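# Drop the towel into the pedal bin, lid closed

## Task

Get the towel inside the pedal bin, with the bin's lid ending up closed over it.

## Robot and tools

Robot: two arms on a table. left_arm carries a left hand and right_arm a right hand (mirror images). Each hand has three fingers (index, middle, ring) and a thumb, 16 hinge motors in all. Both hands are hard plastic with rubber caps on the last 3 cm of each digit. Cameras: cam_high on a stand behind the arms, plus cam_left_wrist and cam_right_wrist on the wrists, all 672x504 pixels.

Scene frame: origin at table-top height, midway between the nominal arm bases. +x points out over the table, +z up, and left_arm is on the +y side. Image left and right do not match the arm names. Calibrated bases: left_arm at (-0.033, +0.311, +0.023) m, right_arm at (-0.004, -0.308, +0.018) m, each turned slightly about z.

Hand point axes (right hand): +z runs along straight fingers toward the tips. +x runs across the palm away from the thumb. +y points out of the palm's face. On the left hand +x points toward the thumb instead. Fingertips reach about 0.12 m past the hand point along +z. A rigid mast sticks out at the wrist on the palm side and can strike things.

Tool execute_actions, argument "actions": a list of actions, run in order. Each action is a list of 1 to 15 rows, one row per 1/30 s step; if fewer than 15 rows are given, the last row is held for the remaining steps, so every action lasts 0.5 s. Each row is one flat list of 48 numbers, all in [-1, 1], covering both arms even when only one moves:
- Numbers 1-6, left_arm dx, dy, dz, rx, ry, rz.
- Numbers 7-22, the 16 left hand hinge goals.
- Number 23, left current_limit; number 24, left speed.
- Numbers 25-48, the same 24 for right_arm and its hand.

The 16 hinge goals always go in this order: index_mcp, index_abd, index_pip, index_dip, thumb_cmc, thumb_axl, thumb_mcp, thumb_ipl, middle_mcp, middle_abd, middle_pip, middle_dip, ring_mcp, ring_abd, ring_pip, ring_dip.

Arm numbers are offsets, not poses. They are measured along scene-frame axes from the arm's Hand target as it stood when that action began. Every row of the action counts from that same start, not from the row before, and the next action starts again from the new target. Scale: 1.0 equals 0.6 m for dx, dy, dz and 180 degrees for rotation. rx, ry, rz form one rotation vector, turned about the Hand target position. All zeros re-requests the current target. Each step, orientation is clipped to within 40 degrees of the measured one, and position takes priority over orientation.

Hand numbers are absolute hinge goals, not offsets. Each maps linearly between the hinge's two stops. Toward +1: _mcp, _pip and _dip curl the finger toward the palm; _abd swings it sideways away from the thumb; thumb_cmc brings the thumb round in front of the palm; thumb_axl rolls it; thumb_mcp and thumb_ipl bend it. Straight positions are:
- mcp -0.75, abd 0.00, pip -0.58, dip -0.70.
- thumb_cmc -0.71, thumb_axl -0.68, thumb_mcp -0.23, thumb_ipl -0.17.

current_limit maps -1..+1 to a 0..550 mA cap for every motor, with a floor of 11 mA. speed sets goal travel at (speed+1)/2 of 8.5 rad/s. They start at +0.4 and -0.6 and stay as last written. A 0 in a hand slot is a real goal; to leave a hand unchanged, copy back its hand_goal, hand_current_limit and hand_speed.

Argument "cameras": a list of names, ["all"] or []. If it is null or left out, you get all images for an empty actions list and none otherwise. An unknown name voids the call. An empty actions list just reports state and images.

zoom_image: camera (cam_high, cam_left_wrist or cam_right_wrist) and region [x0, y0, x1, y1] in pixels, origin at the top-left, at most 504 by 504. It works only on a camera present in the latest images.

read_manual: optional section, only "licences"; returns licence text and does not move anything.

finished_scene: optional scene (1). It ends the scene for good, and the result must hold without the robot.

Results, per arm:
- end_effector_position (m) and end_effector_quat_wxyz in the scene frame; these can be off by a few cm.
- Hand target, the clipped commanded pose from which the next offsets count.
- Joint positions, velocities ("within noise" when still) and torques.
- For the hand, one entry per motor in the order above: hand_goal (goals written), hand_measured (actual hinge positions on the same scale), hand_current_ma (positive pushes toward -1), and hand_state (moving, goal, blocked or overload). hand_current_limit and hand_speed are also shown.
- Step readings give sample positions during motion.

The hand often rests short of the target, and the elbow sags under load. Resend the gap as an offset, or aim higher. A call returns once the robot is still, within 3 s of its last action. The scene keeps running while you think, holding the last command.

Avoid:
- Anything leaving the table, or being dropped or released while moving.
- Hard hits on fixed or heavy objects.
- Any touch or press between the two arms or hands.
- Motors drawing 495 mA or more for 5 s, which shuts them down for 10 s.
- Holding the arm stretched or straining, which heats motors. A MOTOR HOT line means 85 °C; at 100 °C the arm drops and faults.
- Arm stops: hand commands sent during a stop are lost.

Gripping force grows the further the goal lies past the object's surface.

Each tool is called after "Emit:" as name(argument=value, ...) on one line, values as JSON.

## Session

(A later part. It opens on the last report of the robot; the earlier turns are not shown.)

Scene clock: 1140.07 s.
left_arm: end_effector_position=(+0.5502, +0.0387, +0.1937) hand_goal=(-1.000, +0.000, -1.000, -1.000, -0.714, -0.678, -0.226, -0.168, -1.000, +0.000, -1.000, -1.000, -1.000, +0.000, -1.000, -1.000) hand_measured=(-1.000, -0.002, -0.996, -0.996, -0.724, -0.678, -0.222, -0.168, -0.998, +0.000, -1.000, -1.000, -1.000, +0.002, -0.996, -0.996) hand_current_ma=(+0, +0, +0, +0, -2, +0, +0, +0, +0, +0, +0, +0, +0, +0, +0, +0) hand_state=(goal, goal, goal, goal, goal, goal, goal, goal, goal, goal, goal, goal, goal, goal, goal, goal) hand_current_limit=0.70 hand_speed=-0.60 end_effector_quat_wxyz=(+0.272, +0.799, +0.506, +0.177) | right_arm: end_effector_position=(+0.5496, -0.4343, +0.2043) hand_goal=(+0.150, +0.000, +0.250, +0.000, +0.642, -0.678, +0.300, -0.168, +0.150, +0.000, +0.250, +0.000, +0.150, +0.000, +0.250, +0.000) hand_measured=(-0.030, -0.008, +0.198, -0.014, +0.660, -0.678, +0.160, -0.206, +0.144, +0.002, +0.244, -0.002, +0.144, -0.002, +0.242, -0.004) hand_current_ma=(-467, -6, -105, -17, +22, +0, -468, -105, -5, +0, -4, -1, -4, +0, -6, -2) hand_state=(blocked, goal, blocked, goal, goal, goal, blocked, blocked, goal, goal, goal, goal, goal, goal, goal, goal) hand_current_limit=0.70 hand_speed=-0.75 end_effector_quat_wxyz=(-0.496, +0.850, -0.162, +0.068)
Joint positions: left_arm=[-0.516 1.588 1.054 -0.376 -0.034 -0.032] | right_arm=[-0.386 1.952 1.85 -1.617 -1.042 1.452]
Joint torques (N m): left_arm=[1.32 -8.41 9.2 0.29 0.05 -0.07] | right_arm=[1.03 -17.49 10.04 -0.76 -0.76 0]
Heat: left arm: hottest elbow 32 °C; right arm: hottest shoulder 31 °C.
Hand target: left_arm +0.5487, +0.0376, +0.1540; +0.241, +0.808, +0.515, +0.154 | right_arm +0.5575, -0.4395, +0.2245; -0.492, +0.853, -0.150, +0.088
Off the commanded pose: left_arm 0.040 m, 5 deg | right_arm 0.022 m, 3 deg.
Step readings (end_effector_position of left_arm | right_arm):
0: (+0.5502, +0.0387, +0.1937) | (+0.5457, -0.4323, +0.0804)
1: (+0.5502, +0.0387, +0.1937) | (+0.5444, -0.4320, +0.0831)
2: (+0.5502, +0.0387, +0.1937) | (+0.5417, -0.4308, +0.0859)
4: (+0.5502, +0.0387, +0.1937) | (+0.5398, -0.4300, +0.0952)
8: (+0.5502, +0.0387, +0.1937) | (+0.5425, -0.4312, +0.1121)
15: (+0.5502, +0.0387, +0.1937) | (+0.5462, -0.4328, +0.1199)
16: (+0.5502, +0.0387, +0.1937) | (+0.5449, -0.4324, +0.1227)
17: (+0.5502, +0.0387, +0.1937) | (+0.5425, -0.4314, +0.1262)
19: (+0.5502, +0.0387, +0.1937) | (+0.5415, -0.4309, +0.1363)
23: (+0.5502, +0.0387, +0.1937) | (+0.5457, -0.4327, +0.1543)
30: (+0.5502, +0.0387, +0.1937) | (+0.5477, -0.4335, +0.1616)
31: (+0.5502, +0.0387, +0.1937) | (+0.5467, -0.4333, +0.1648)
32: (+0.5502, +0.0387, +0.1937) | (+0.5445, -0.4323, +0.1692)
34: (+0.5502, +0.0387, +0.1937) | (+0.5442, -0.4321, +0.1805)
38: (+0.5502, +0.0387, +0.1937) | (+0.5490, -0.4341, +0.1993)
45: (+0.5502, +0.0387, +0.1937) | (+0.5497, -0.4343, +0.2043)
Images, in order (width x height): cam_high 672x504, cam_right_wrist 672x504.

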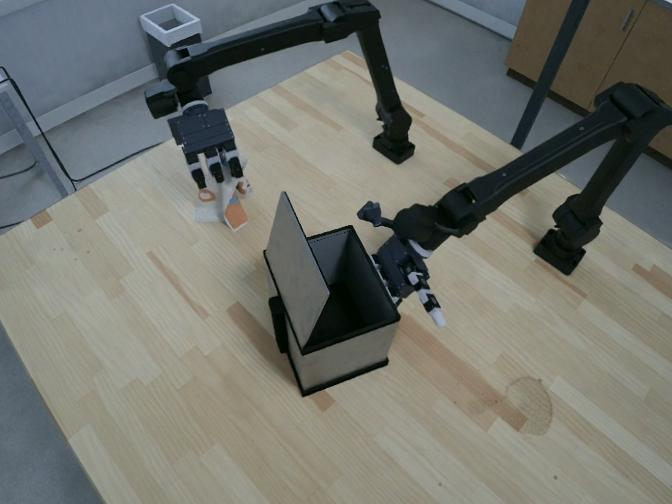

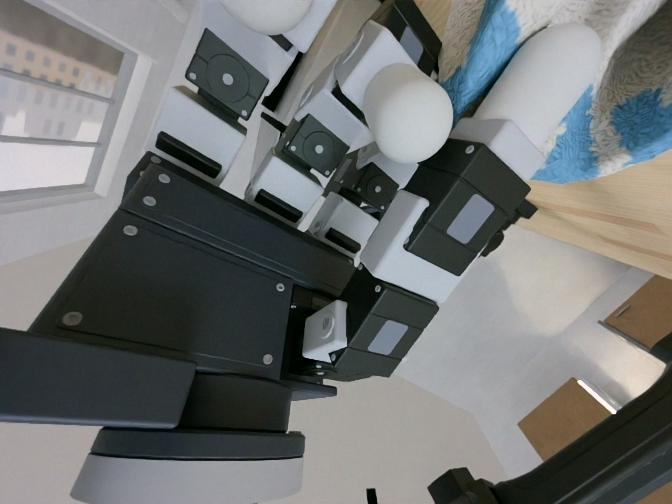

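Emit:
execute_actions(actions=[[[0,0,0,0,0,0,-1,0,-1,-1,-0.714,-0.678,-0.226,-0.168,-1,0,-1,-1,-1,0,-1,-1,0.7,-0.6,-0.008,0.025,0.07,-0.0084,-0.0177,0.004,0.15,0,0.25,0,0.643,-0.678,0.3,-0.168,0.15,0,0.25,0,0.15,0,0.25,0,0.7,-0.75],[0,0,0,0,0,0,-1,0,-1,-1,-0.714,-0.678,-0.226,-0.168,-1,0,-1,-1,-1,0,-1,-1,0.7,-0.6,-0.0167,0.05,0.133,-0.0168,-0.0354,0.008,0.15,0,0.25,0,0.643,-0.678,0.3,-0.168,0.15,0,0.25,0,0.15,0,0.25,0,0.7,-0.75]],[[0,0,0,0,0,0,-1,0,-1,-1,-0.714,-0.678,-0.226,-0.168,-1,0,-1,-1,-1,0,-1,-1,0.7,-0.6,-0.0167,0.05,0.133,-0.0168,-0.0354,0.008,0.15,0,0.25,0,0.643,-0.678,0.3,-0.168,0.15,0,0.25,0,0.15,0,0.25,0,0.7,-0.75]],[[0,0,0,0,0,0,-1,0,-1,-1,-0.714,-0.678,-0.226,-0.168,-1,0,-1,-1,-1,0,-1,-1,0.7,-0.6,-0.0167,0.05,0.133,-0.0168,-0.0354,0.008,0.15,0,0.25,0,0.643,-0.678,0.3,-0.168,0.15,0,0.25,0,0.15,0,0.25,0,0.7,-0.75]]], cameras=["cam_high", "cam_right_wrist"])

Emit:
zoom_image(camera="cam_high", region=[100, 30, 350, 280])

Scene clock: 1319.23 s.
left_arm: end_effector_position=(+0.5502, +0.0387, +0.1937) hand_goal=(-1.000, +0.000, -1.000, -1.000, -0.714, -0.678, -0.226, -0.168, -1.000, +0.000, -1.000, -1.000, -1.000, +0.000, -1.000, -1.000) hand_measured=(-1.000, -0.002, -0.996, -0.996, -0.724, -0.678, -0.222, -0.168, -0.998, +0.000, -1.000, -1.000, -1.000, +0.002, -0.996, -0.996) hand_current_ma=(+0, +0, +0, +0, -2, +0, +0, +0, +0, +0, +0, +0, +0, +0, +0, +0) hand_state=(goal, goal, goal, goal, goal, goal, goal, goal, goal, goal, goal, goal, goal, goal, goal, goal) hand_current_limit=0.70 hand_speed=-0.60 end_effector_quat_wxyz=(+0.272, +0.799, +0.506, +0.177) | right_arm: end_effector_position=(+0.5260, -0.3493, +0.4541) hand_goal=(+0.150, +0.000, +0.250, +0.000, +0.642, -0.678, +0.300, -0.168, +0.150, +0.000, +0.250, +0.000, +0.150, +0.000, +0.250, +0.000) hand_measured=(-0.030, -0.010, +0.198, -0.014, +0.660, -0.678, +0.160, -0.206, +0.146, +0.002, +0.244, -0.002, +0.146, -0.002, +0.244, -0.004) hand_current_ma=(-468, -8, -105, -17, +23, +0, -468, -105, -3, +0, -4, -1, -2, +0, -5, -2) hand_state=(blocked, goal, blocked, goal, goal, goal, blocked, blocked, goal, goal, goal, goal, goal, goal, goal, goal) hand_current_limit=0.70 hand_speed=-0.75 end_effector_quat_wxyz=(-0.446, +0.868, -0.026, +0.218)
Joint positions: left_arm=[-0.516 1.588 1.054 -0.376 -0.034 -0.032] | right_arm=[-0.24 1.64 2.085 -1.665 -0.999 1.557]
Joint torques (N m): left_arm=[1.44 -8.53 9.18 0.31 0.07 -0.06] | right_arm=[1.26 -11.69 9.65 0.17 -0.55 0.05]
Heat: left arm: hottest elbow 32 °C; right arm: hottest elbow 32 °C.
Hand target: left_arm +0.5487, +0.0376, +0.1540; +0.241, +0.808, +0.515, +0.154 | right_arm +0.5274, -0.3494, +0.4639; -0.445, +0.868, -0.027, +0.221
Off the commanded pose: left_arm 0.040 m, 5 deg | right_arm 0.010 m, 0 deg.
Step readings (end_effector_position of left_arm | right_arm):
0: (+0.5502, +0.0387, +0.1937) | (+0.5496, -0.4343, +0.2043)
1: (+0.5502, +0.0387, +0.1937) | (+0.5495, -0.4338, +0.2064)
2: (+0.5502, +0.0387, +0.1937) | (+0.5488, -0.4325, +0.2106)
4: (+0.5502, +0.0387, +0.1937) | (+0.5469, -0.4293, +0.2247)
8: (+0.5502, +0.0387, +0.1937) | (+0.5410, -0.4159, +0.2730)
15: (+0.5502, +0.0387, +0.1937) | (+0.5411, -0.4081, +0.3068)
16: (+0.5502, +0.0387, +0.1937) | (+0.5408, -0.4066, +0.3075)
17: (+0.5502, +0.0387, +0.1937) | (+0.5396, -0.4064, +0.3075)
19: (+0.5502, +0.0387, +0.1937) | (+0.5377, -0.3999, +0.3151)
23: (+0.5502, +0.0387, +0.1937) | (+0.5352, -0.3847, +0.3436)
30: (+0.5502, +0.0387, +0.1937) | (+0.5352, -0.3790, +0.3703)
31: (+0.5502, +0.0387, +0.1937) | (+0.5344, -0.3778, +0.3736)
32: (+0.5502, +0.0387, +0.1937) | (+0.5337, -0.3783, +0.3755)
34: (+0.5502, +0.0387, +0.1937) | (+0.5337, -0.3718, +0.3890)
38: (+0.5502, +0.0387, +0.1937) | (+0.5313, -0.3557, +0.4279)
45: (+0.5502, +0.0387, +0.1937) | (+0.5261, -0.3489, +0.4554)
Images, in order (width x height): cam_high 672x504, cam_right_wrist 672x504.

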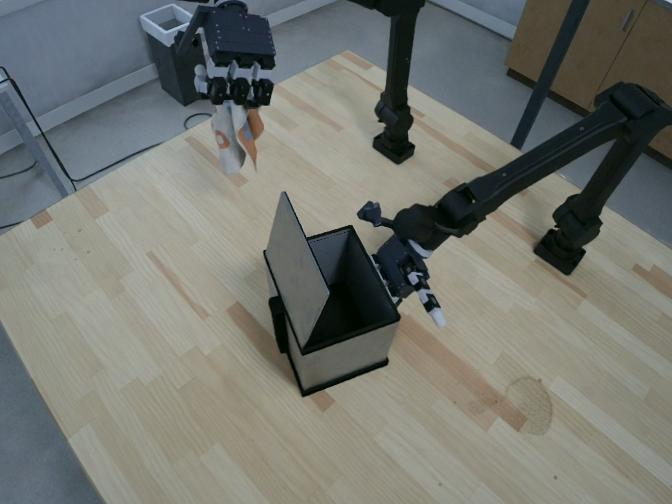

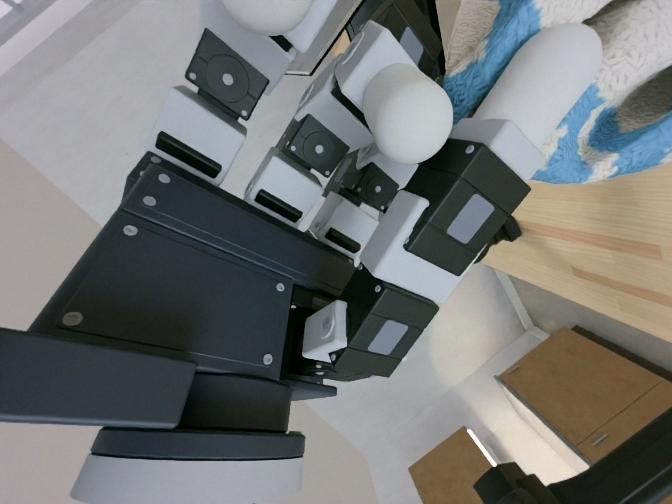

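Scaled by 2.016 from the camera's 672x504 image, which has a finer 960x720 frame.

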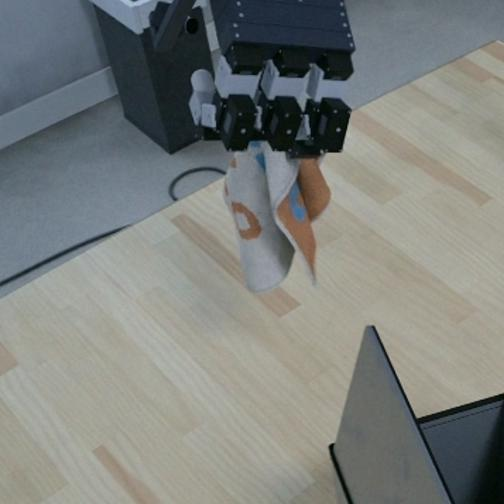

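Emit:
execute_actions(actions=[[[0,0,0,0,0,0,-1,0,-1,-1,-0.714,-0.678,-0.226,-0.168,-1,0,-1,-1,-1,0,-1,-1,0.7,-0.6,-0.014,0.08,0.05,-0.0084,-0.0177,0.004,0.15,0,0.25,0,0.643,-0.678,0.3,-0.168,0.15,0,0.25,0,0.15,0,0.25,0,0.7,-0.75],[0,0,0,0,0,0,-1,0,-1,-1,-0.714,-0.678,-0.226,-0.168,-1,0,-1,-1,-1,0,-1,-1,0.7,-0.6,-0.028,0.156,0.08,-0.0168,-0.0354,0.008,0.15,0,0.25,0,0.643,-0.678,0.3,-0.168,0.15,0,0.25,0,0.15,0,0.25,0,0.7,-0.75]],[[0,0,0,0,0,0,-1,0,-1,-1,-0.714,-0.678,-0.226,-0.168,-1,0,-1,-1,-1,0,-1,-1,0.7,-0.6,0.015,0.118,0.03,-0.0168,-0.0354,0.008,0.15,0,0.25,0,0.643,-0.678,0.3,-0.168,0.15,0,0.25,0,0.15,0,0.25,0,0.7,-0.75]],[[0,0,0,0,0,0,-1,0,-1,-1,-0.714,-0.678,-0.226,-0.168,-1,0,-1,-1,-1,0,-1,-1,0.7,-0.6,0.015,0.118,0,-0.0168,-0.0354,0.008,0.15,0,0.25,0,0.643,-0.678,0.3,-0.168,0.15,0,0.25,0,0.15,0,0.25,0,0.7,-0.75]]], cameras=["cam_high", "cam_right_wrist"])

Emit:
zoom_image(camera="cam_high", region=[200, 30, 450, 280])

Scene clock: 1355.03 s.
left_arm: end_effector_position=(+0.5502, +0.0387, +0.1937) hand_goal=(-1.000, +0.000, -1.000, -1.000, -0.714, -0.678, -0.226, -0.168, -1.000, +0.000, -1.000, -1.000, -1.000, +0.000, -1.000, -1.000) hand_measured=(-1.000, -0.002, -0.996, -0.996, -0.724, -0.678, -0.222, -0.168, -0.998, +0.000, -1.000, -1.000, -1.000, +0.002, -0.996, -0.996) hand_current_ma=(+0, +0, +0, +0, -2, +0, +0, +0, +0, +0, +0, +0, +0, +0, +0, +0) hand_state=(goal, goal, goal, goal, goal, goal, goal, goal, goal, goal, goal, goal, goal, goal, goal, goal) hand_current_limit=0.70 hand_speed=-0.60 end_effector_quat_wxyz=(+0.272, +0.799, +0.506, +0.177) | right_arm: end_effector_position=(+0.5275, -0.1100, +0.5159) hand_goal=(+0.150, +0.000, +0.250, +0.000, +0.642, -0.678, +0.300, -0.168, +0.150, +0.000, +0.250, +0.000, +0.150, +0.000, +0.250, +0.000) hand_measured=(-0.026, -0.016, +0.198, -0.014, +0.660, -0.676, +0.160, -0.206, +0.148, +0.000, +0.244, -0.002, +0.148, -0.002, +0.244, -0.004) hand_current_ma=(-467, -15, -105, -17, +22, +1, -468, -105, -2, +0, -4, -1, -1, -1, -5, -2) hand_state=(blocked, goal, blocked, goal, goal, goal, blocked, blocked, goal, goal, goal, goal, goal, goal, goal, goal) hand_current_limit=0.70 hand_speed=-0.75 end_effector_quat_wxyz=(-0.378, +0.860, +0.100, +0.328)
Joint positions: left_arm=[-0.516 1.588 1.054 -0.376 -0.034 -0.032] | right_arm=[0.323 1.468 1.952 -1.119 -0.572 1.931]
Joint torques (N m): left_arm=[1.38 -8.59 9.17 0.28 0.06 -0.08] | right_arm=[0.38 -12.1 8.08 2.37 -0.07 -0.04]
Heat: left arm: hottest elbow 32 °C; right arm: hottest shoulder 32 °C.
Hand target: left_arm +0.5487, +0.0376, +0.1540; +0.241, +0.808, +0.515, +0.154 | right_arm +0.5287, -0.1143, +0.5298; -0.381, +0.852, +0.097, +0.346
Off the commanded pose: left_arm 0.040 m, 5 deg | right_arm 0.015 m, 2 deg.
Step readings (end_effector_position of left_arm | right_arm):
0: (+0.5502, +0.0387, +0.1937) | (+0.5259, -0.3493, +0.4541)
1: (+0.5502, +0.0387, +0.1937) | (+0.5261, -0.3480, +0.4550)
2: (+0.5502, +0.0387, +0.1937) | (+0.5286, -0.3460, +0.4548)
4: (+0.5502, +0.0387, +0.1937) | (+0.5308, -0.3251, +0.4588)
8: (+0.5502, +0.0387, +0.1937) | (+0.5190, -0.2570, +0.4867)
15: (+0.5502, +0.0387, +0.1937) | (+0.5020, -0.2460, +0.5106)
16: (+0.5502, +0.0387, +0.1937) | (+0.5054, -0.2470, +0.5103)
17: (+0.5502, +0.0387, +0.1937) | (+0.5153, -0.2503, +0.5102)
19: (+0.5502, +0.0387, +0.1937) | (+0.5250, -0.2287, +0.5132)
23: (+0.5502, +0.0387, +0.1937) | (+0.5212, -0.1799, +0.5155)
30: (+0.5502, +0.0387, +0.1937) | (+0.5208, -0.1782, +0.5160)
31: (+0.5502, +0.0387, +0.1937) | (+0.5249, -0.1796, +0.5144)
32: (+0.5502, +0.0387, +0.1937) | (+0.5329, -0.1810, +0.5158)
34: (+0.5502, +0.0387, +0.1937) | (+0.5364, -0.1577, +0.5158)
38: (+0.5502, +0.0387, +0.1937) | (+0.5255, -0.1074, +0.5152)
45: (+0.5502, +0.0387, +0.1937) | (+0.5266, -0.1074, +0.5160)
Images, in order (width x height): cam_high 672x504, cam_right_wrist 672x504.

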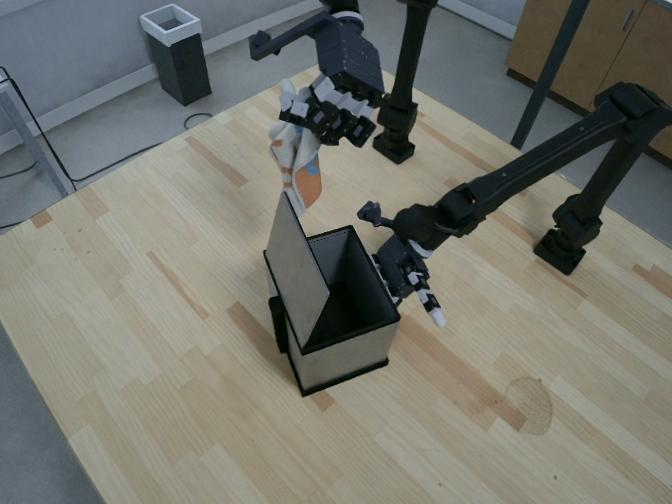

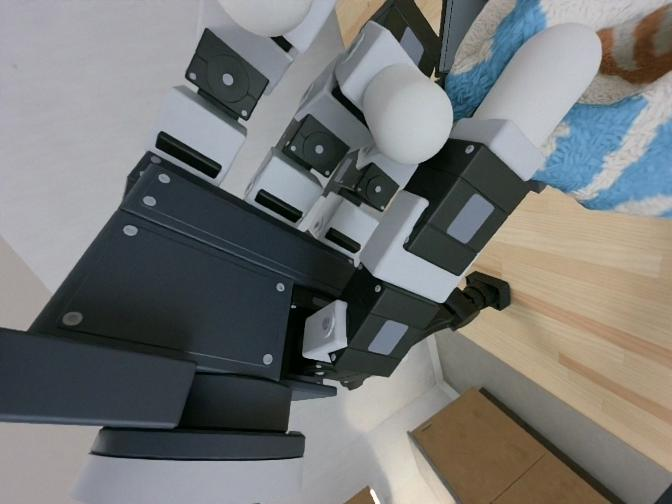

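Scaled by 2.016 from the camera's 672x504 image, which has a finer 960x720 frame.

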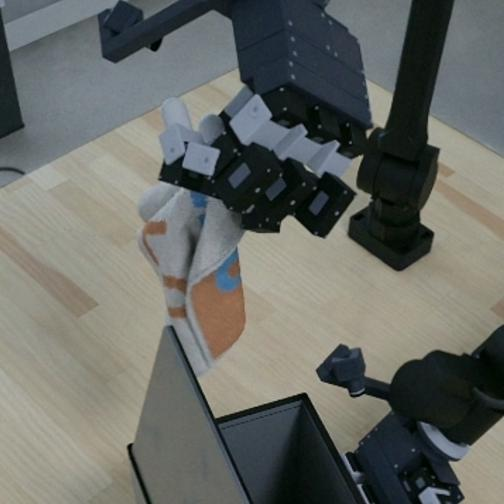

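Emit:
execute_actions(actions=[[[0,0,0,0,0,0,-1,0,-1,-1,-0.714,-0.678,-0.226,-0.168,-1,0,-1,-1,-1,0,-1,-1,0.7,-0.6,0.014,0.06,0.02,0,0,0,0.15,0,0.25,0,0.643,-0.678,0.3,-0.168,0.15,0,0.25,0,0.15,0,0.25,0,0.7,-0.75],[0,0,0,0,0,0,-1,0,-1,-1,-0.714,-0.678,-0.226,-0.168,-1,0,-1,-1,-1,0,-1,-1,0.7,-0.6,0.028,0.113,0.02,0,0,0,0.15,0,0.25,0,0.643,-0.678,0.3,-0.168,0.15,0,0.25,0,0.15,0,0.25,0,0.7,-0.75]],[[0,0,0,0,0,0,-1,0,-1,-1,-0.714,-0.678,-0.226,-0.168,-1,0,-1,-1,-1,0,-1,-1,0.7,-0.6,0.042,0.083,0,0,0,0,0.15,0,0.25,0,0.643,-0.678,0.3,-0.168,0.15,0,0.25,0,0.15,0,0.25,0,0.7,-0.75]]], cameras=["cam_high", "cam_right_wrist"])

Emit:
zoom_image(camera="cam_high", region=[200, 60, 450, 310])

Scene clock: 1369.97 s.
left_arm: end_effector_position=(+0.5502, +0.0387, +0.1937) hand_goal=(-1.000, +0.000, -1.000, -1.000, -0.714, -0.678, -0.226, -0.168, -1.000, +0.000, -1.000, -1.000, -1.000, +0.000, -1.000, -1.000) hand_measured=(-1.000, -0.002, -0.996, -0.996, -0.724, -0.678, -0.222, -0.168, -0.998, +0.000, -1.000, -1.000, -1.000, +0.002, -0.996, -0.996) hand_current_ma=(+0, +0, +0, +0, -2, +0, +0, +0, +0, +0, +0, +0, +0, +0, +0, +0) hand_state=(goal, goal, goal, goal, goal, goal, goal, goal, goal, goal, goal, goal, goal, goal, goal, goal) hand_current_limit=0.70 hand_speed=-0.60 end_effector_quat_wxyz=(+0.272, +0.799, +0.506, +0.177) | right_arm: end_effector_position=(+0.5728, +0.0044, +0.5153) hand_goal=(+0.150, +0.000, +0.250, +0.000, +0.642, -0.678, +0.300, -0.168, +0.150, +0.000, +0.250, +0.000, +0.150, +0.000, +0.250, +0.000) hand_measured=(-0.026, -0.016, +0.198, -0.014, +0.660, -0.676, +0.160, -0.206, +0.148, -0.002, +0.244, -0.002, +0.148, -0.002, +0.244, -0.004) hand_current_ma=(-467, -17, -105, -17, +22, +1, -467, -105, -1, +0, -4, -1, -1, -1, -5, -2) hand_state=(blocked, goal, blocked, goal, goal, goal, blocked, blocked, goal, goal, goal, goal, goal, goal, goal, goal) hand_current_limit=0.70 hand_speed=-0.75 end_effector_quat_wxyz=(-0.373, +0.861, +0.099, +0.330)
Joint positions: left_arm=[-0.516 1.588 1.054 -0.376 -0.034 -0.032] | right_arm=[0.508 1.711 2.24 -1.109 -0.409 2.048]
Joint torques (N m): left_arm=[1.38 -8.35 9.13 0.32 0.06 -0.07] | right_arm=[0.97 -14.33 11.34 1.2 0.03 -0.04]
Heat: left arm: hottest elbow 32 °C; right arm: hottest shoulder 32 °C.
Hand target: left_arm +0.5487, +0.0376, +0.1540; +0.241, +0.808, +0.515, +0.154 | right_arm +0.5707, +0.0033, +0.5419; -0.381, +0.851, +0.097, +0.347
Off the commanded pose: left_arm 0.040 m, 5 deg | right_arm 0.027 m, 2 deg.
Step readings (end_effector_position of left_arm | right_arm):
0: (+0.5502, +0.0387, +0.1937) | (+0.5275, -0.1100, +0.5159)
1: (+0.5502, +0.0387, +0.1937) | (+0.5282, -0.1103, +0.5163)
2: (+0.5502, +0.0387, +0.1937) | (+0.5315, -0.1097, +0.5176)
4: (+0.5502, +0.0387, +0.1937) | (+0.5371, -0.0939, +0.5244)
8: (+0.5502, +0.0387, +0.1937) | (+0.5368, -0.0495, +0.5238)
15: (+0.5502, +0.0387, +0.1937) | (+0.5413, -0.0405, +0.5108)
16: (+0.5502, +0.0387, +0.1937) | (+0.5436, -0.0407, +0.5121)
17: (+0.5502, +0.0387, +0.1937) | (+0.5500, -0.0392, +0.5185)
19: (+0.5502, +0.0387, +0.1937) | (+0.5602, -0.0268, +0.5292)
23: (+0.5502, +0.0387, +0.1937) | (+0.5686, -0.0031, +0.5294)
30: (+0.5502, +0.0387, +0.1937) | (+0.5728, +0.0044, +0.5142)
Images, in order (width x height): cam_high 672x504, cam_right_wrist 672x504.

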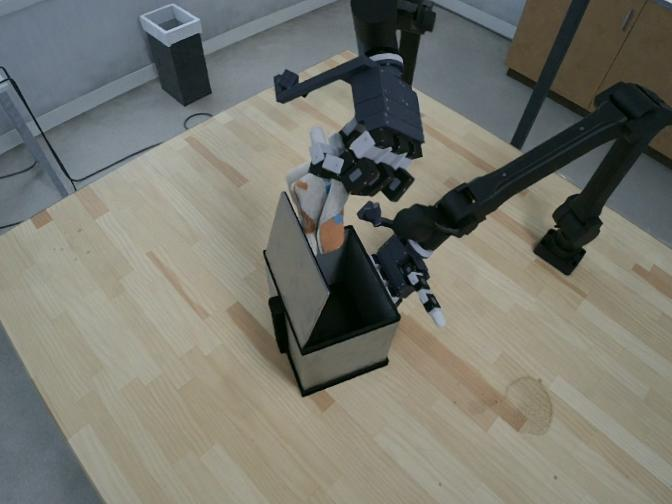

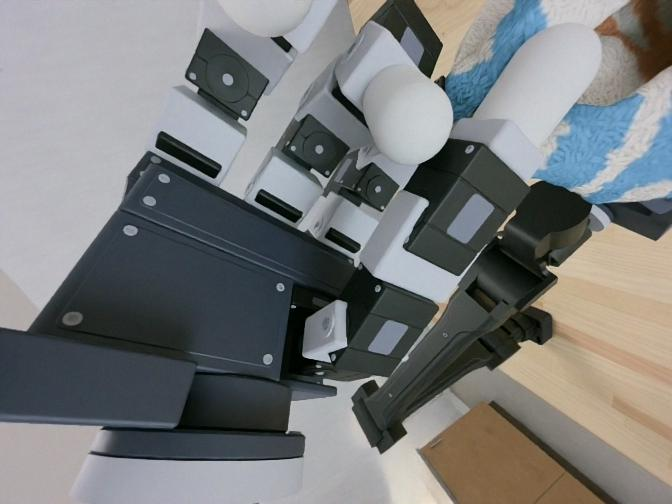

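Scaled by 2.016 from the camera's 672x504 image, which has a finer 960x720 frame.

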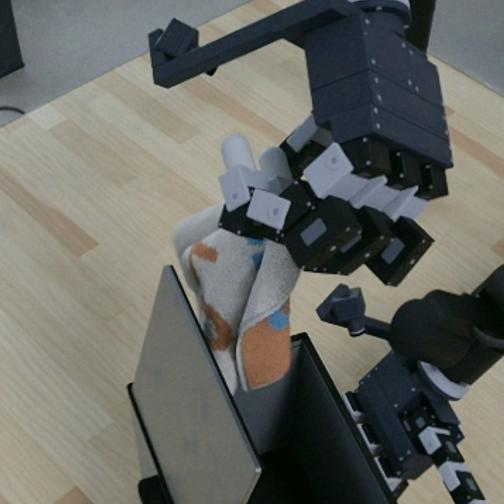

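Emit:
execute_actions(actions=[[[0,0,0,0,0,0,-1,0,-1,-1,-0.714,-0.678,-0.226,-0.168,-1,0,-1,-1,-1,0,-1,-1,0.7,-0.6,0.028,0.053,0,0,0,0,0.15,0,0.25,0,0.643,-0.678,0.3,-0.168,0.15,0,0.25,0,0.15,0,0.25,0,0.7,-0.75],[0,0,0,0,0,0,-1,0,-1,-1,-0.714,-0.678,-0.226,-0.168,-1,0,-1,-1,-1,0,-1,-1,0.7,-0.6,0.057,0.107,0,0,0,0,0.15,0,0.25,0,0.643,-0.678,0.3,-0.168,0.15,0,0.25,0,0.15,0,0.25,0,0.7,-0.75]],[[0,0,0,0,0,0,-1,0,-1,-1,-0.714,-0.678,-0.226,-0.168,-1,0,-1,-1,-1,0,-1,-1,0.7,-0.6,0,0,-0.06,0,0,0,0.15,0,0.25,0,0.643,-0.678,0.3,-0.168,0.15,0,0.25,0,0.15,0,0.25,0,0.7,-0.75]]], cameras=["cam_high", "cam_right_wrist"])

Emit:
zoom_image(camera="cam_high", region=[220, 130, 450, 360])

Scene clock: 1382.57 s.
left_arm: end_effector_position=(+0.5502, +0.0387, +0.1937) hand_goal=(-1.000, +0.000, -1.000, -1.000, -0.714, -0.678, -0.226, -0.168, -1.000, +0.000, -1.000, -1.000, -1.000, +0.000, -1.000, -1.000) hand_measured=(-1.000, -0.002, -0.996, -0.996, -0.724, -0.678, -0.222, -0.168, -0.998, +0.000, -1.000, -1.000, -1.000, +0.002, -0.996, -0.996) hand_current_ma=(+0, +0, +0, +0, -2, +0, +0, +0, +0, +0, +0, +0, +0, +0, +0, +0) hand_state=(goal, goal, goal, goal, goal, goal, goal, goal, goal, goal, goal, goal, goal, goal, goal, goal) hand_current_limit=0.70 hand_speed=-0.60 end_effector_quat_wxyz=(+0.272, +0.799, +0.506, +0.177) | right_arm: end_effector_position=(+0.6056, +0.0726, +0.4823) hand_goal=(+0.150, +0.000, +0.250, +0.000, +0.642, -0.678, +0.300, -0.168, +0.150, +0.000, +0.250, +0.000, +0.150, +0.000, +0.250, +0.000) hand_measured=(-0.026, -0.018, +0.198, -0.014, +0.660, -0.676, +0.160, -0.206, +0.148, -0.002, +0.244, -0.002, +0.148, -0.002, +0.244, -0.004) hand_current_ma=(-468, -17, -105, -17, +23, +1, -468, -105, -1, -1, -3, -1, -1, -1, -4, -2) hand_state=(blocked, goal, blocked, goal, goal, goal, blocked, blocked, goal, goal, goal, goal, goal, goal, goal, goal) hand_current_limit=0.70 hand_speed=-0.75 end_effector_quat_wxyz=(-0.370, +0.864, +0.102, +0.326)
Joint positions: left_arm=[-0.516 1.588 1.054 -0.376 -0.034 -0.032] | right_arm=[0.584 1.881 2.391 -1.087 -0.348 2.083]
Joint torques (N m): left_arm=[1.38 -8.35 9.16 0.31 0.05 -0.07] | right_arm=[0.26 -18.61 7.97 2.47 0.06 -0.05]
Heat: left arm: hottest elbow 32 °C; right arm: hottest shoulder 32 °C.
Hand target: left_arm +0.5487, +0.0376, +0.1540; +0.241, +0.808, +0.515, +0.154 | right_arm +0.6048, +0.0675, +0.5060; -0.381, +0.851, +0.097, +0.347
Off the commanded pose: left_arm 0.040 m, 5 deg | right_arm 0.024 m, 3 deg.
joint sent to its limit (right arm) — joint 6 (wrist roll), upper limit. The joint targets still meet the commanded pose.
Step readings (end_effector_position of left_arm | right_arm):
0: (+0.5502, +0.0387, +0.1937) | (+0.5727, +0.0044, +0.5153)
1: (+0.5502, +0.0387, +0.1937) | (+0.5735, +0.0053, +0.5168)
2: (+0.5502, +0.0387, +0.1937) | (+0.5785, +0.0084, +0.5216)
4: (+0.5502, +0.0387, +0.1937) | (+0.5938, +0.0233, +0.5380)
8: (+0.5502, +0.0387, +0.1937) | (+0.6043, +0.0567, +0.5423)
15: (+0.5502, +0.0387, +0.1937) | (+0.6084, +0.0746, +0.5117)
16: (+0.5502, +0.0387, +0.1937) | (+0.6108, +0.0761, +0.5030)
17: (+0.5502, +0.0387, +0.1937) | (+0.6096, +0.0753, +0.4993)
19: (+0.5502, +0.0387, +0.1937) | (+0.6065, +0.0731, +0.4825)
23: (+0.5502, +0.0387, +0.1937) | (+0.6079, +0.0741, +0.4691)
30: (+0.5502, +0.0387, +0.1937) | (+0.6089, +0.0747, +0.4730)
Images, in order (width x height): cam_high 672x504, cam_right_wrist 672x504.

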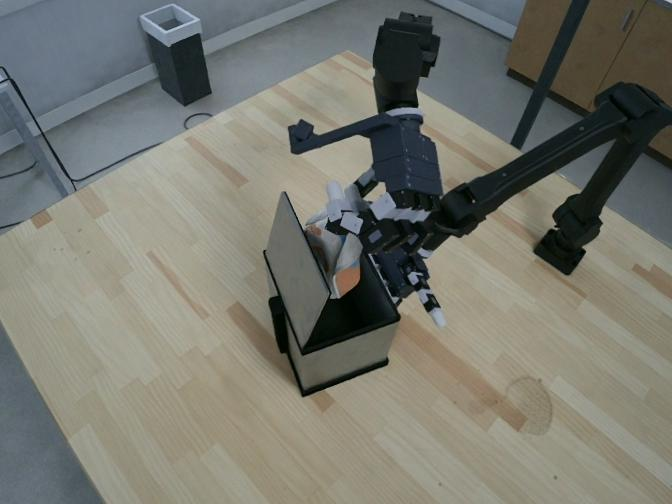

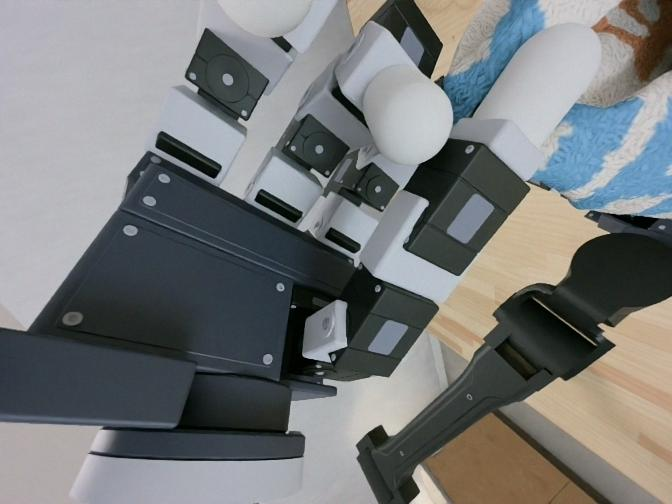

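Scaled by 2.191 from the camera's 672x504 image, which has a finer 960x720 frame.

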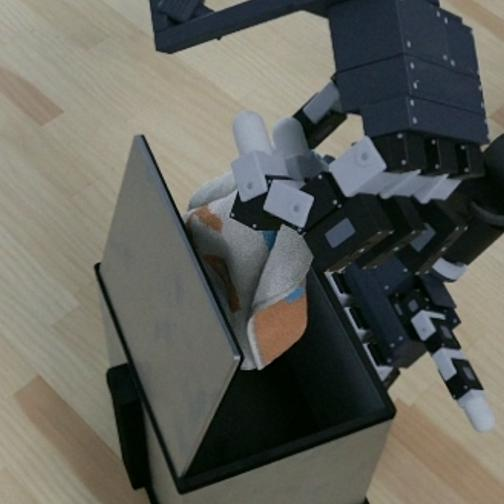

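Emit:
execute_actions(actions=[[[0,0,0,0,0,0,-1,0,-1,-1,-0.714,-0.678,-0.226,-0.168,-1,0,-1,-1,-1,0,-1,-1,0.7,-0.6,-0.03,0.008,-0.03,0,0,0,0.15,0,0.25,0,0.643,-0.678,0.3,-0.168,0.15,0,0.25,0,0.15,0,0.25,0,0.7,-0.75],[0,0,0,0,0,0,-1,0,-1,-1,-0.714,-0.678,-0.226,-0.168,-1,0,-1,-1,-1,0,-1,-1,0.7,-0.6,-0.03,0.008,-0.08,0,0,0,0.15,0,0.25,0,0.643,-0.678,0.3,-0.168,0.15,0,0.25,0,0.15,0,0.25,0,0.7,-0.75]]], cameras=["cam_high", "cam_right_wrist", "cam_left_wrist"])

Emit:
zoom_image(camera="cam_high", region=[240, 170, 440, 370])

Scene clock: 1395.97 s.
left_arm: end_effector_position=(+0.5502, +0.0387, +0.1937) hand_goal=(-1.000, +0.000, -1.000, -1.000, -0.714, -0.678, -0.226, -0.168, -1.000, +0.000, -1.000, -1.000, -1.000, +0.000, -1.000, -1.000) hand_measured=(-1.000, -0.002, -0.996, -0.996, -0.724, -0.678, -0.222, -0.168, -0.998, +0.000, -1.000, -1.000, -1.000, +0.002, -0.996, -0.996) hand_current_ma=(+0, +0, +0, +0, -2, +0, +0, +0, +0, +0, +0, +0, +0, +0, +0, +0) hand_state=(goal, goal, goal, goal, goal, goal, goal, goal, goal, goal, goal, goal, goal, goal, goal, goal) hand_current_limit=0.70 hand_speed=-0.60 end_effector_quat_wxyz=(+0.272, +0.799, +0.506, +0.177) | right_arm: end_effector_position=(+0.5929, +0.0670, +0.4317) hand_goal=(+0.150, +0.000, +0.250, +0.000, +0.642, -0.678, +0.300, -0.168, +0.150, +0.000, +0.250, +0.000, +0.150, +0.000, +0.250, +0.000) hand_measured=(-0.026, -0.018, +0.198, -0.014, +0.660, -0.676, +0.160, -0.206, +0.148, -0.002, +0.246, -0.002, +0.148, -0.002, +0.244, -0.004) hand_current_ma=(-467, -17, -105, -17, +23, +1, -467, -105, -1, -1, -3, -1, -1, -1, -4, -2) hand_state=(blocked, goal, blocked, goal, goal, goal, blocked, blocked, goal, goal, goal, goal, goal, goal, goal, goal) hand_current_limit=0.70 hand_speed=-0.75 end_effector_quat_wxyz=(-0.366, +0.866, +0.100, +0.326)
Joint positions: left_arm=[-0.516 1.588 1.054 -0.376 -0.034 -0.032] | right_arm=[0.59 1.759 2.072 -0.894 -0.333 2.086]
Joint torques (N m): left_arm=[1.38 -8.41 9.17 0.35 0.04 -0.07] | right_arm=[1.49 -18.08 8.59 2.5 0.08 -0.11]
Heat: left arm: hottest elbow 32 °C; right arm: hottest shoulder 31 °C.
Hand target: left_arm +0.5487, +0.0376, +0.1540; +0.241, +0.808, +0.515, +0.154 | right_arm +0.5868, +0.0723, +0.4580; -0.381, +0.851, +0.097, +0.347
Off the commanded pose: left_arm 0.040 m, 5 deg | right_arm 0.028 m, 3 deg.
joint sent to its limit (right arm) — joint 6 (wrist roll), upper limit. The joint targets still meet the commanded pose.
Step readings (end_effector_position of left_arm | right_arm):
0: (+0.5502, +0.0387, +0.1937) | (+0.6056, +0.0726, +0.4823)
1: (+0.5502, +0.0387, +0.1937) | (+0.6062, +0.0727, +0.4780)
2: (+0.5502, +0.0387, +0.1937) | (+0.6043, +0.0714, +0.4714)
4: (+0.5502, +0.0387, +0.1937) | (+0.5942, +0.0653, +0.4526)
8: (+0.5502, +0.0387, +0.1937) | (+0.5897, +0.0645, +0.4309)
15: (+0.5502, +0.0387, +0.1937) | (+0.5929, +0.0668, +0.4313)

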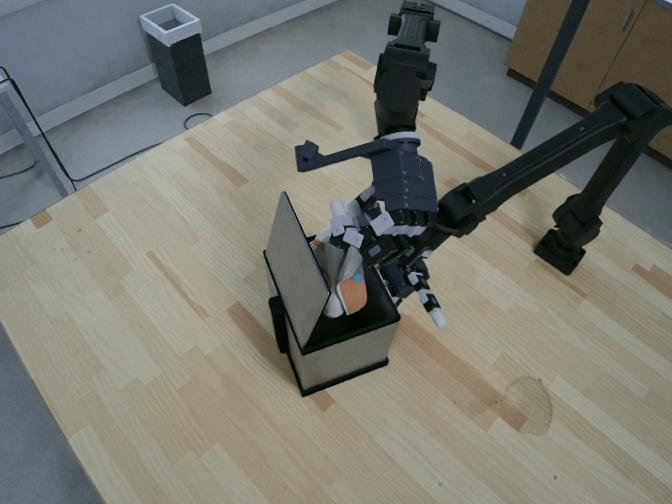

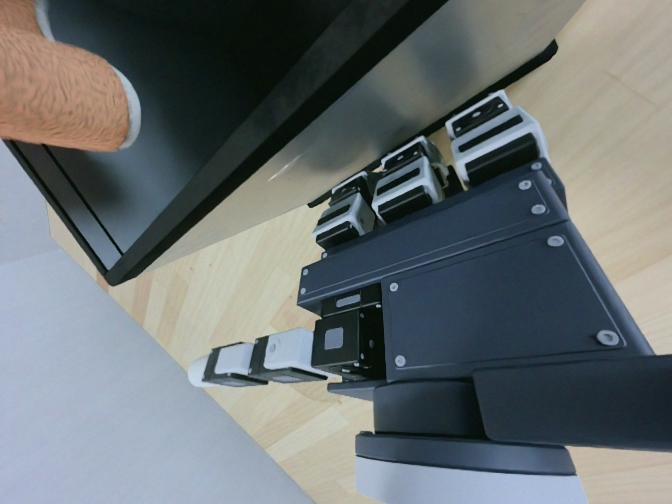

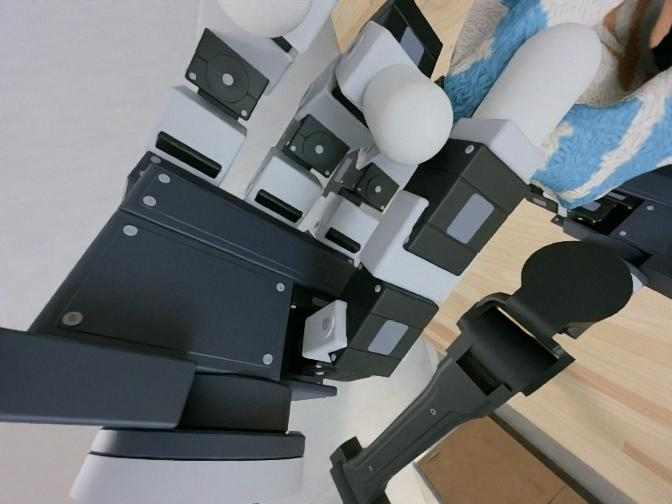

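Scaled by 2.520 from the camera's 672x504 image, which has a finer 960x720 frame.

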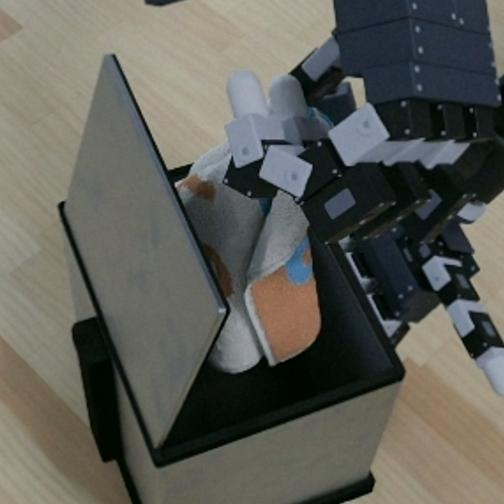

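Emit:
execute_actions(actions=[[[0,0,0,0,0,0,-1,0,-1,-1,-0.714,-0.678,-0.226,-0.168,-1,0,-1,-1,-1,0,-1,-1,0.7,-0.6,0.005,0.01,-0.05,0,0,0,0.15,0,0.25,0,0.643,-0.678,0.3,-0.168,0.15,0,0.25,0,0.15,0,0.25,0,0.7,-0.75]],[[0,0,0,0,0,0,-1,0,-1,-1,-0.714,-0.678,-0.226,-0.168,-1,0,-1,-1,-1,0,-1,-1,0.7,-0.6,0.003,0.006,-0.04,0,0,0,0.15,0,0.25,0,0.643,-0.678,0.3,-0.168,0.15,0,0.25,0,0.15,0,0.25,0,0.7,-0.75]]], cameras=["cam_high", "cam_right_wrist", "cam_left_wrist"])

Emit:
zoom_image(camera="cam_high", region=[240, 170, 440, 370])

Scene clock: 1410.40 s.
left_arm: end_effector_position=(+0.5502, +0.0387, +0.1937) hand_goal=(-1.000, +0.000, -1.000, -1.000, -0.714, -0.678, -0.226, -0.168, -1.000, +0.000, -1.000, -1.000, -1.000, +0.000, -1.000, -1.000) hand_measured=(-1.000, -0.002, -0.996, -0.996, -0.724, -0.678, -0.222, -0.168, -0.998, +0.000, -1.000, -1.000, -1.000, +0.002, -0.996, -0.996) hand_current_ma=(+0, +0, +0, +0, -2, +0, +0, +0, +0, +0, +0, +0, +0, +0, +0, +0) hand_state=(goal, goal, goal, goal, goal, goal, goal, goal, goal, goal, goal, goal, goal, goal, goal, goal) hand_current_limit=0.70 hand_speed=-0.60 end_effector_quat_wxyz=(+0.272, +0.799, +0.506, +0.177) | right_arm: end_effector_position=(+0.5938, +0.0736, +0.3870) hand_goal=(+0.150, +0.000, +0.250, +0.000, +0.642, -0.678, +0.300, -0.168, +0.150, +0.000, +0.250, +0.000, +0.150, +0.000, +0.250, +0.000) hand_measured=(-0.026, -0.018, +0.198, -0.014, +0.660, -0.676, +0.160, -0.206, +0.148, -0.002, +0.246, -0.002, +0.148, -0.002, +0.244, -0.004) hand_current_ma=(-467, -17, -105, -17, +23, +1, -468, -105, -1, -1, -3, -1, -1, -1, -4, -2) hand_state=(blocked, goal, blocked, goal, goal, goal, blocked, blocked, goal, goal, goal, goal, goal, goal, goal, goal) hand_current_limit=0.70 hand_speed=-0.75 end_effector_quat_wxyz=(-0.367, +0.863, +0.103, +0.332)
Joint positions: left_arm=[-0.516 1.588 1.054 -0.376 -0.034 -0.032] | right_arm=[0.599 1.729 1.903 -0.742 -0.325 2.087]
Joint torques (N m): left_arm=[1.32 -8.41 9.16 0.28 0.06 -0.06] | right_arm=[2.08 -15.91 8.66 2.67 0.11 -0.1]
Heat: left arm: hottest elbow 32 °C; right arm: hottest shoulder 31 °C.
Hand target: left_arm +0.5487, +0.0376, +0.1540; +0.241, +0.808, +0.515, +0.154 | right_arm +0.5915, +0.0820, +0.4038; -0.381, +0.852, +0.097, +0.346
Off the commanded pose: left_arm 0.040 m, 5 deg | right_arm 0.019 m, 3 deg.
joint sent to its limit (right arm) — joint 6 (wrist roll), upper limit. The joint targets still meet the commanded pose.
Step readings (end_effector_position of left_arm | right_arm):
0: (+0.5502, +0.0387, +0.1937) | (+0.5929, +0.0670, +0.4317)
1: (+0.5502, +0.0387, +0.1937) | (+0.5942, +0.0681, +0.4286)
2: (+0.5502, +0.0387, +0.1937) | (+0.5943, +0.0692, +0.4279)
4: (+0.5502, +0.0387, +0.1937) | (+0.5932, +0.0693, +0.4192)
8: (+0.5502, +0.0387, +0.1937) | (+0.5922, +0.0700, +0.4078)
15: (+0.5502, +0.0387, +0.1937) | (+0.5933, +0.0707, +0.4084)
16: (+0.5502, +0.0387, +0.1937) | (+0.5942, +0.0717, +0.4053)
17: (+0.5502, +0.0387, +0.1937) | (+0.5946, +0.0727, +0.4049)
19: (+0.5502, +0.0387, +0.1937) | (+0.5942, +0.0736, +0.3971)
23: (+0.5502, +0.0387, +0.1937) | (+0.5928, +0.0730, +0.3862)
30: (+0.5502, +0.0387, +0.1937) | (+0.5938, +0.0736, +0.3870)

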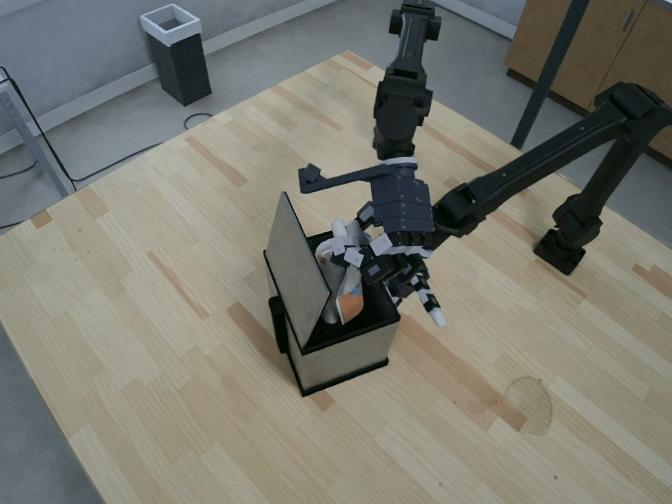

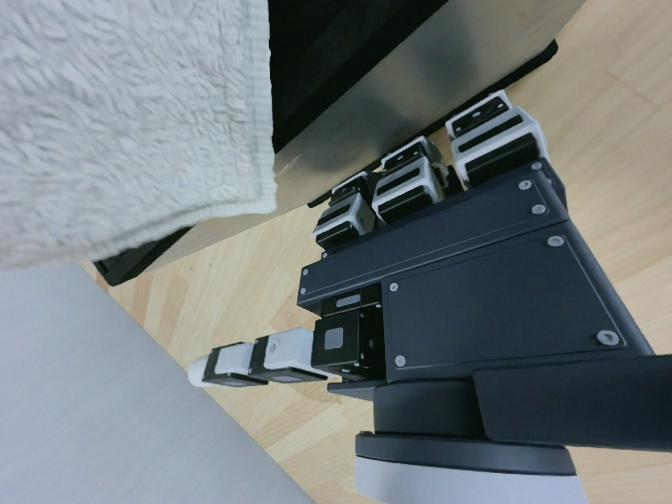

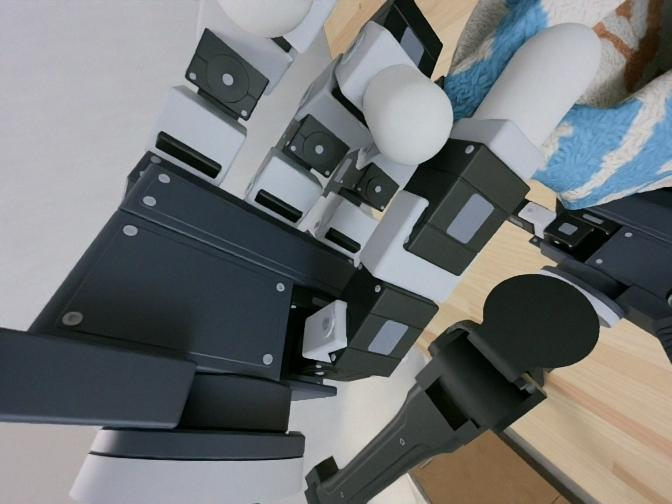

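Scaled by 2.520 from the camera's 672x504 image, which has a finer 960x720 frame.

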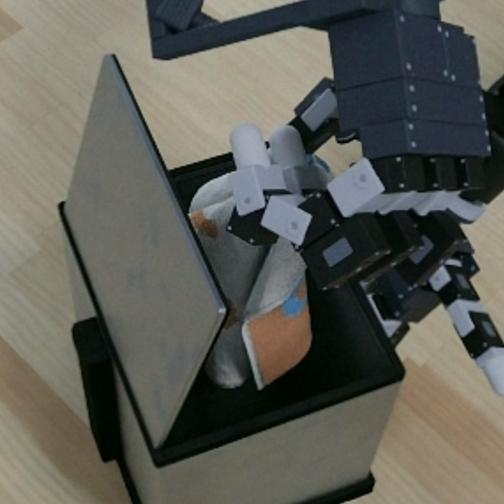

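Emit:
execute_actions(actions=[[[0,0,0,0,0,0,-1,0,-1,-1,-0.714,-0.678,-0.226,-0.168,-1,0,-1,-1,-1,0,-1,-1,0.7,-0.6,0,0,-0.035,0,0,0,0.15,0,0.25,0,0.643,-0.678,0.3,-0.168,0.15,0,0.25,0,0.15,0,0.25,0,0.7,-0.75]]], cameras=["cam_high"])

Emit:
zoom_image(camera="cam_high", region=[240, 150, 460, 370])

Scene clock: 1442.10 s.
left_arm: end_effector_position=(+0.5502, +0.0387, +0.1937) hand_goal=(-1.000, +0.000, -1.000, -1.000, -0.714, -0.678, -0.226, -0.168, -1.000, +0.000, -1.000, -1.000, -1.000, +0.000, -1.000, -1.000) hand_measured=(-1.000, -0.002, -0.996, -0.996, -0.724, -0.678, -0.222, -0.168, -0.998, +0.000, -1.000, -1.000, -1.000, +0.002, -0.996, -0.996) hand_current_ma=(+0, +0, +0, +0, -2, +0, +0, +0, +0, +0, +0, +0, +0, +0, +0, +0) hand_state=(goal, goal, goal, goal, goal, goal, goal, goal, goal, goal, goal, goal, goal, goal, goal, goal) hand_current_limit=0.70 hand_speed=-0.60 end_effector_quat_wxyz=(+0.272, +0.799, +0.506, +0.177) | right_arm: end_effector_position=(+0.5936, +0.0735, +0.3656) hand_goal=(+0.150, +0.000, +0.250, +0.000, +0.642, -0.678, +0.300, -0.168, +0.150, +0.000, +0.250, +0.000, +0.150, +0.000, +0.250, +0.000) hand_measured=(-0.026, -0.018, +0.198, -0.014, +0.660, -0.676, +0.160, -0.206, +0.148, -0.002, +0.246, -0.002, +0.148, -0.002, +0.244, -0.004) hand_current_ma=(-468, -17, -105, -17, +23, +1, -468, -105, -1, -1, -3, -1, -1, -1, -4, -2) hand_state=(blocked, goal, blocked, goal, goal, goal, blocked, blocked, goal, goal, goal, goal, goal, goal, goal, goal) hand_current_limit=0.70 hand_speed=-0.75 end_effector_quat_wxyz=(-0.367, +0.863, +0.103, +0.332)
Joint positions: left_arm=[-0.516 1.588 1.054 -0.376 -0.034 -0.032] | right_arm=[0.599 1.719 1.833 -0.683 -0.325 2.087]
Joint torques (N m): left_arm=[1.38 -8.59 9.18 0.31 0.06 -0.06] | right_arm=[2.49 -16.32 9.03 2.47 0.13 -0.12]
Heat: left arm: hottest elbow 32 °C; right arm: hottest shoulder 33 °C.
Hand target: left_arm +0.5487, +0.0376, +0.1540; +0.241, +0.808, +0.515, +0.154 | right_arm +0.5917, +0.0820, +0.3828; -0.381, +0.852, +0.097, +0.346
Off the commanded pose: left_arm 0.040 m, 5 deg | right_arm 0.019 m, 3 deg.
joint sent to its limit (right arm) — joint 6 (wrist roll), upper limit. The joint targets still meet the commanded pose.
Step readings (end_effector_position of left_arm | right_arm):
0: (+0.5502, +0.0387, +0.1937) | (+0.5938, +0.0736, +0.3870)
1: (+0.5502, +0.0387, +0.1937) | (+0.5947, +0.0742, +0.3843)
2: (+0.5502, +0.0387, +0.1937) | (+0.5951, +0.0745, +0.3839)
4: (+0.5502, +0.0387, +0.1937) | (+0.5945, +0.0741, +0.3760)
8: (+0.5502, +0.0387, +0.1937) | (+0.5927, +0.0729, +0.3649)
15: (+0.5502, +0.0387, +0.1937) | (+0.5936, +0.0735, +0.3656)
Images, in order (width x height): cam_high 672x504.

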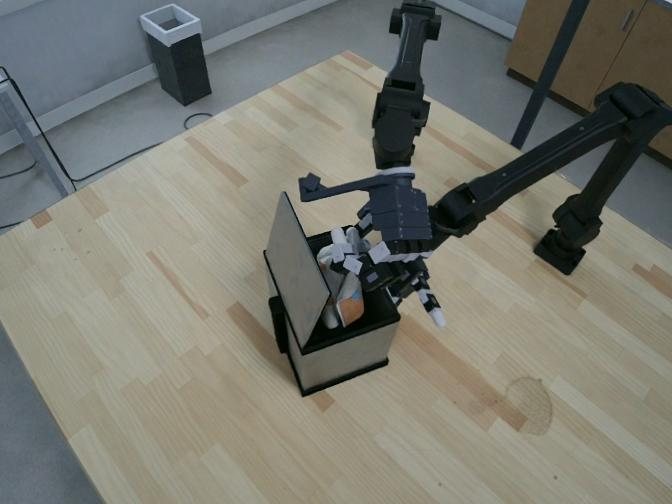

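Scaled by 2.291 from the camera's 672x504 image, which has a finer 960x720 frame.

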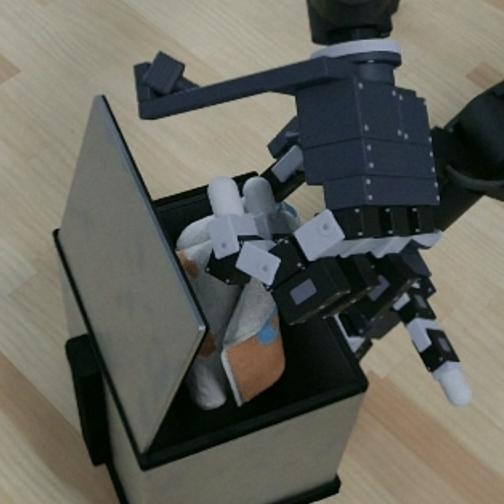

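Emit:
execute_actions(actions=[[[0,0,0,0,0,0,-1,0,-1,-1,-0.714,-0.678,-0.226,-0.168,-1,0,-1,-1,-1,0,-1,-1,0.7,-0.6,0,0,0,0,0,0,-0.25,0,0.15,-0.1,0.643,-0.678,0.05,-0.168,-0.15,0,0.15,-0.1,-0.15,0,0.15,-0.1,0.4,-0.8]],[[0,0,0,0,0,0,-1,0,-1,-1,-0.714,-0.678,-0.226,-0.168,-1,0,-1,-1,-1,0,-1,-1,0.7,-0.6,0,0,0,0,0,0,-0.5,0,0.0,-0.3,0.643,-0.678,-0.15,-0.168,-0.5,0,0.0,-0.3,-0.5,0,0.0,-0.3,0.4,-0.75]]], cameras=["cam_high"])

Emit:
zoom_image(camera="cam_high", region=[240, 150, 460, 370])

Scene clock: 1470.03 s.
left_arm: end_effector_position=(+0.5502, +0.0387, +0.1937) hand_goal=(-1.000, +0.000, -1.000, -1.000, -0.714, -0.678, -0.226, -0.168, -1.000, +0.000, -1.000, -1.000, -1.000, +0.000, -1.000, -1.000) hand_measured=(-1.000, -0.002, -0.996, -0.996, -0.724, -0.678, -0.222, -0.168, -0.998, +0.000, -1.000, -1.000, -1.000, +0.002, -0.996, -0.996) hand_current_ma=(+0, +0, +0, +0, -2, +0, +0, +0, +0, +0, +0, +0, +0, +0, +0, +0) hand_state=(goal, goal, goal, goal, goal, goal, goal, goal, goal, goal, goal, goal, goal, goal, goal, goal) hand_current_limit=0.70 hand_speed=-0.60 end_effector_quat_wxyz=(+0.272, +0.799, +0.506, +0.177) | right_arm: end_effector_position=(+0.5936, +0.0734, +0.3656) hand_goal=(-0.500, +0.000, +0.000, -0.300, +0.642, -0.678, -0.150, -0.168, -0.500, +0.000, +0.000, -0.300, -0.500, +0.000, +0.000, -0.300) hand_measured=(-0.492, -0.008, +0.002, -0.298, +0.638, -0.678, -0.144, -0.170, -0.490, -0.002, +0.002, -0.298, -0.492, -0.002, +0.002, -0.298) hand_current_ma=(+8, -6, +1, +1, -2, +0, +8, -1, +9, -1, +1, +1, +8, -1, +1, +1) hand_state=(goal, goal, goal, goal, goal, goal, goal, goal, goal, goal, goal, goal, goal, goal, goal, goal) hand_current_limit=0.40 hand_speed=-0.75 end_effector_quat_wxyz=(-0.367, +0.863, +0.103, +0.332)
Joint positions: left_arm=[-0.516 1.588 1.054 -0.376 -0.034 -0.032] | right_arm=[0.599 1.719 1.833 -0.683 -0.325 2.087]
Joint torques (N m): left_arm=[1.2 -8.41 9.1 0.25 0.07 -0.07] | right_arm=[1.49 -16.79 9.05 2.55 0.03 -0.08]
Heat: left arm: hottest elbow 32 °C; right arm: hottest shoulder 33 °C.
Hand target: left_arm +0.5487, +0.0376, +0.1540; +0.241, +0.808, +0.515, +0.154 | right_arm +0.5917, +0.0819, +0.3828; -0.381, +0.852, +0.097, +0.346
Off the commanded pose: left_arm 0.040 m, 5 deg | right_arm 0.019 m, 3 deg.
joint sent to its limit (right arm) — joint 6 (wrist roll), upper limit. The joint targets still meet the commanded pose.
Step readings (end_effector_position of left_arm | right_arm):
0: (+0.5502, +0.0387, +0.1937) | (+0.5936, +0.0735, +0.3656)
1: (+0.5502, +0.0387, +0.1937) | (+0.5936, +0.0734, +0.3656)
2: (+0.5502, +0.0387, +0.1937) | (+0.5936, +0.0734, +0.3656)
4: (+0.5502, +0.0387, +0.1937) | (+0.5936, +0.0734, +0.3656)
8: (+0.5502, +0.0387, +0.1937) | (+0.5936, +0.0734, +0.3656)
15: (+0.5502, +0.0387, +0.1937) | (+0.5936, +0.0734, +0.3656)
16: (+0.5502, +0.0387, +0.1937) | (+0.5936, +0.0734, +0.3656)
17: (+0.5502, +0.0387, +0.1937) | (+0.5936, +0.0734, +0.3656)
19: (+0.5502, +0.0387, +0.1937) | (+0.5936, +0.0734, +0.3656)
23: (+0.5502, +0.0387, +0.1937) | (+0.5936, +0.0734, +0.3656)
30: (+0.5502, +0.0387, +0.1937) | (+0.5936, +0.0734, +0.3656)
Images, in order (width x height): cam_high 672x504.

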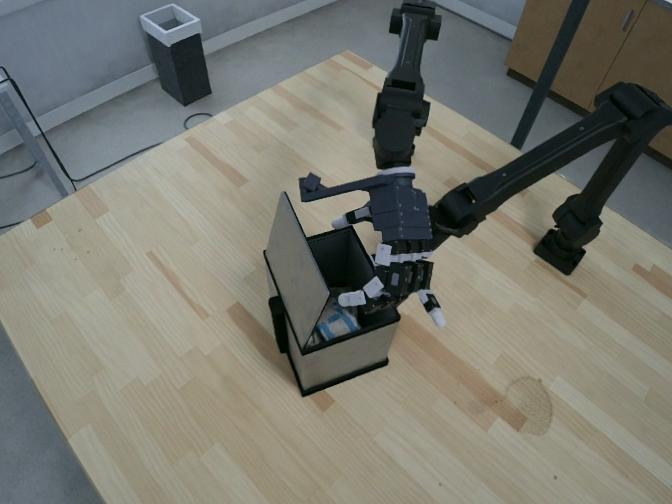

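Scaled by 2.291 from the camera's 672x504 image, which has a finer 960x720 frame.

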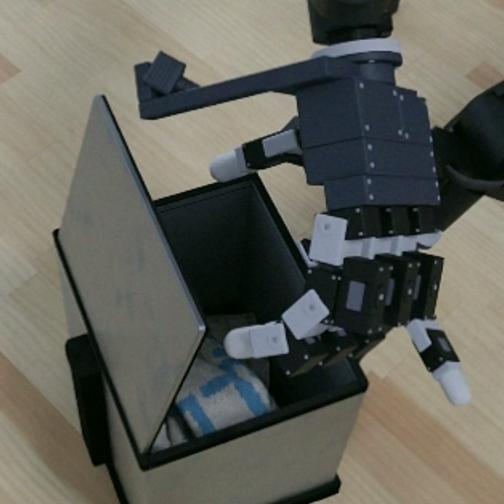

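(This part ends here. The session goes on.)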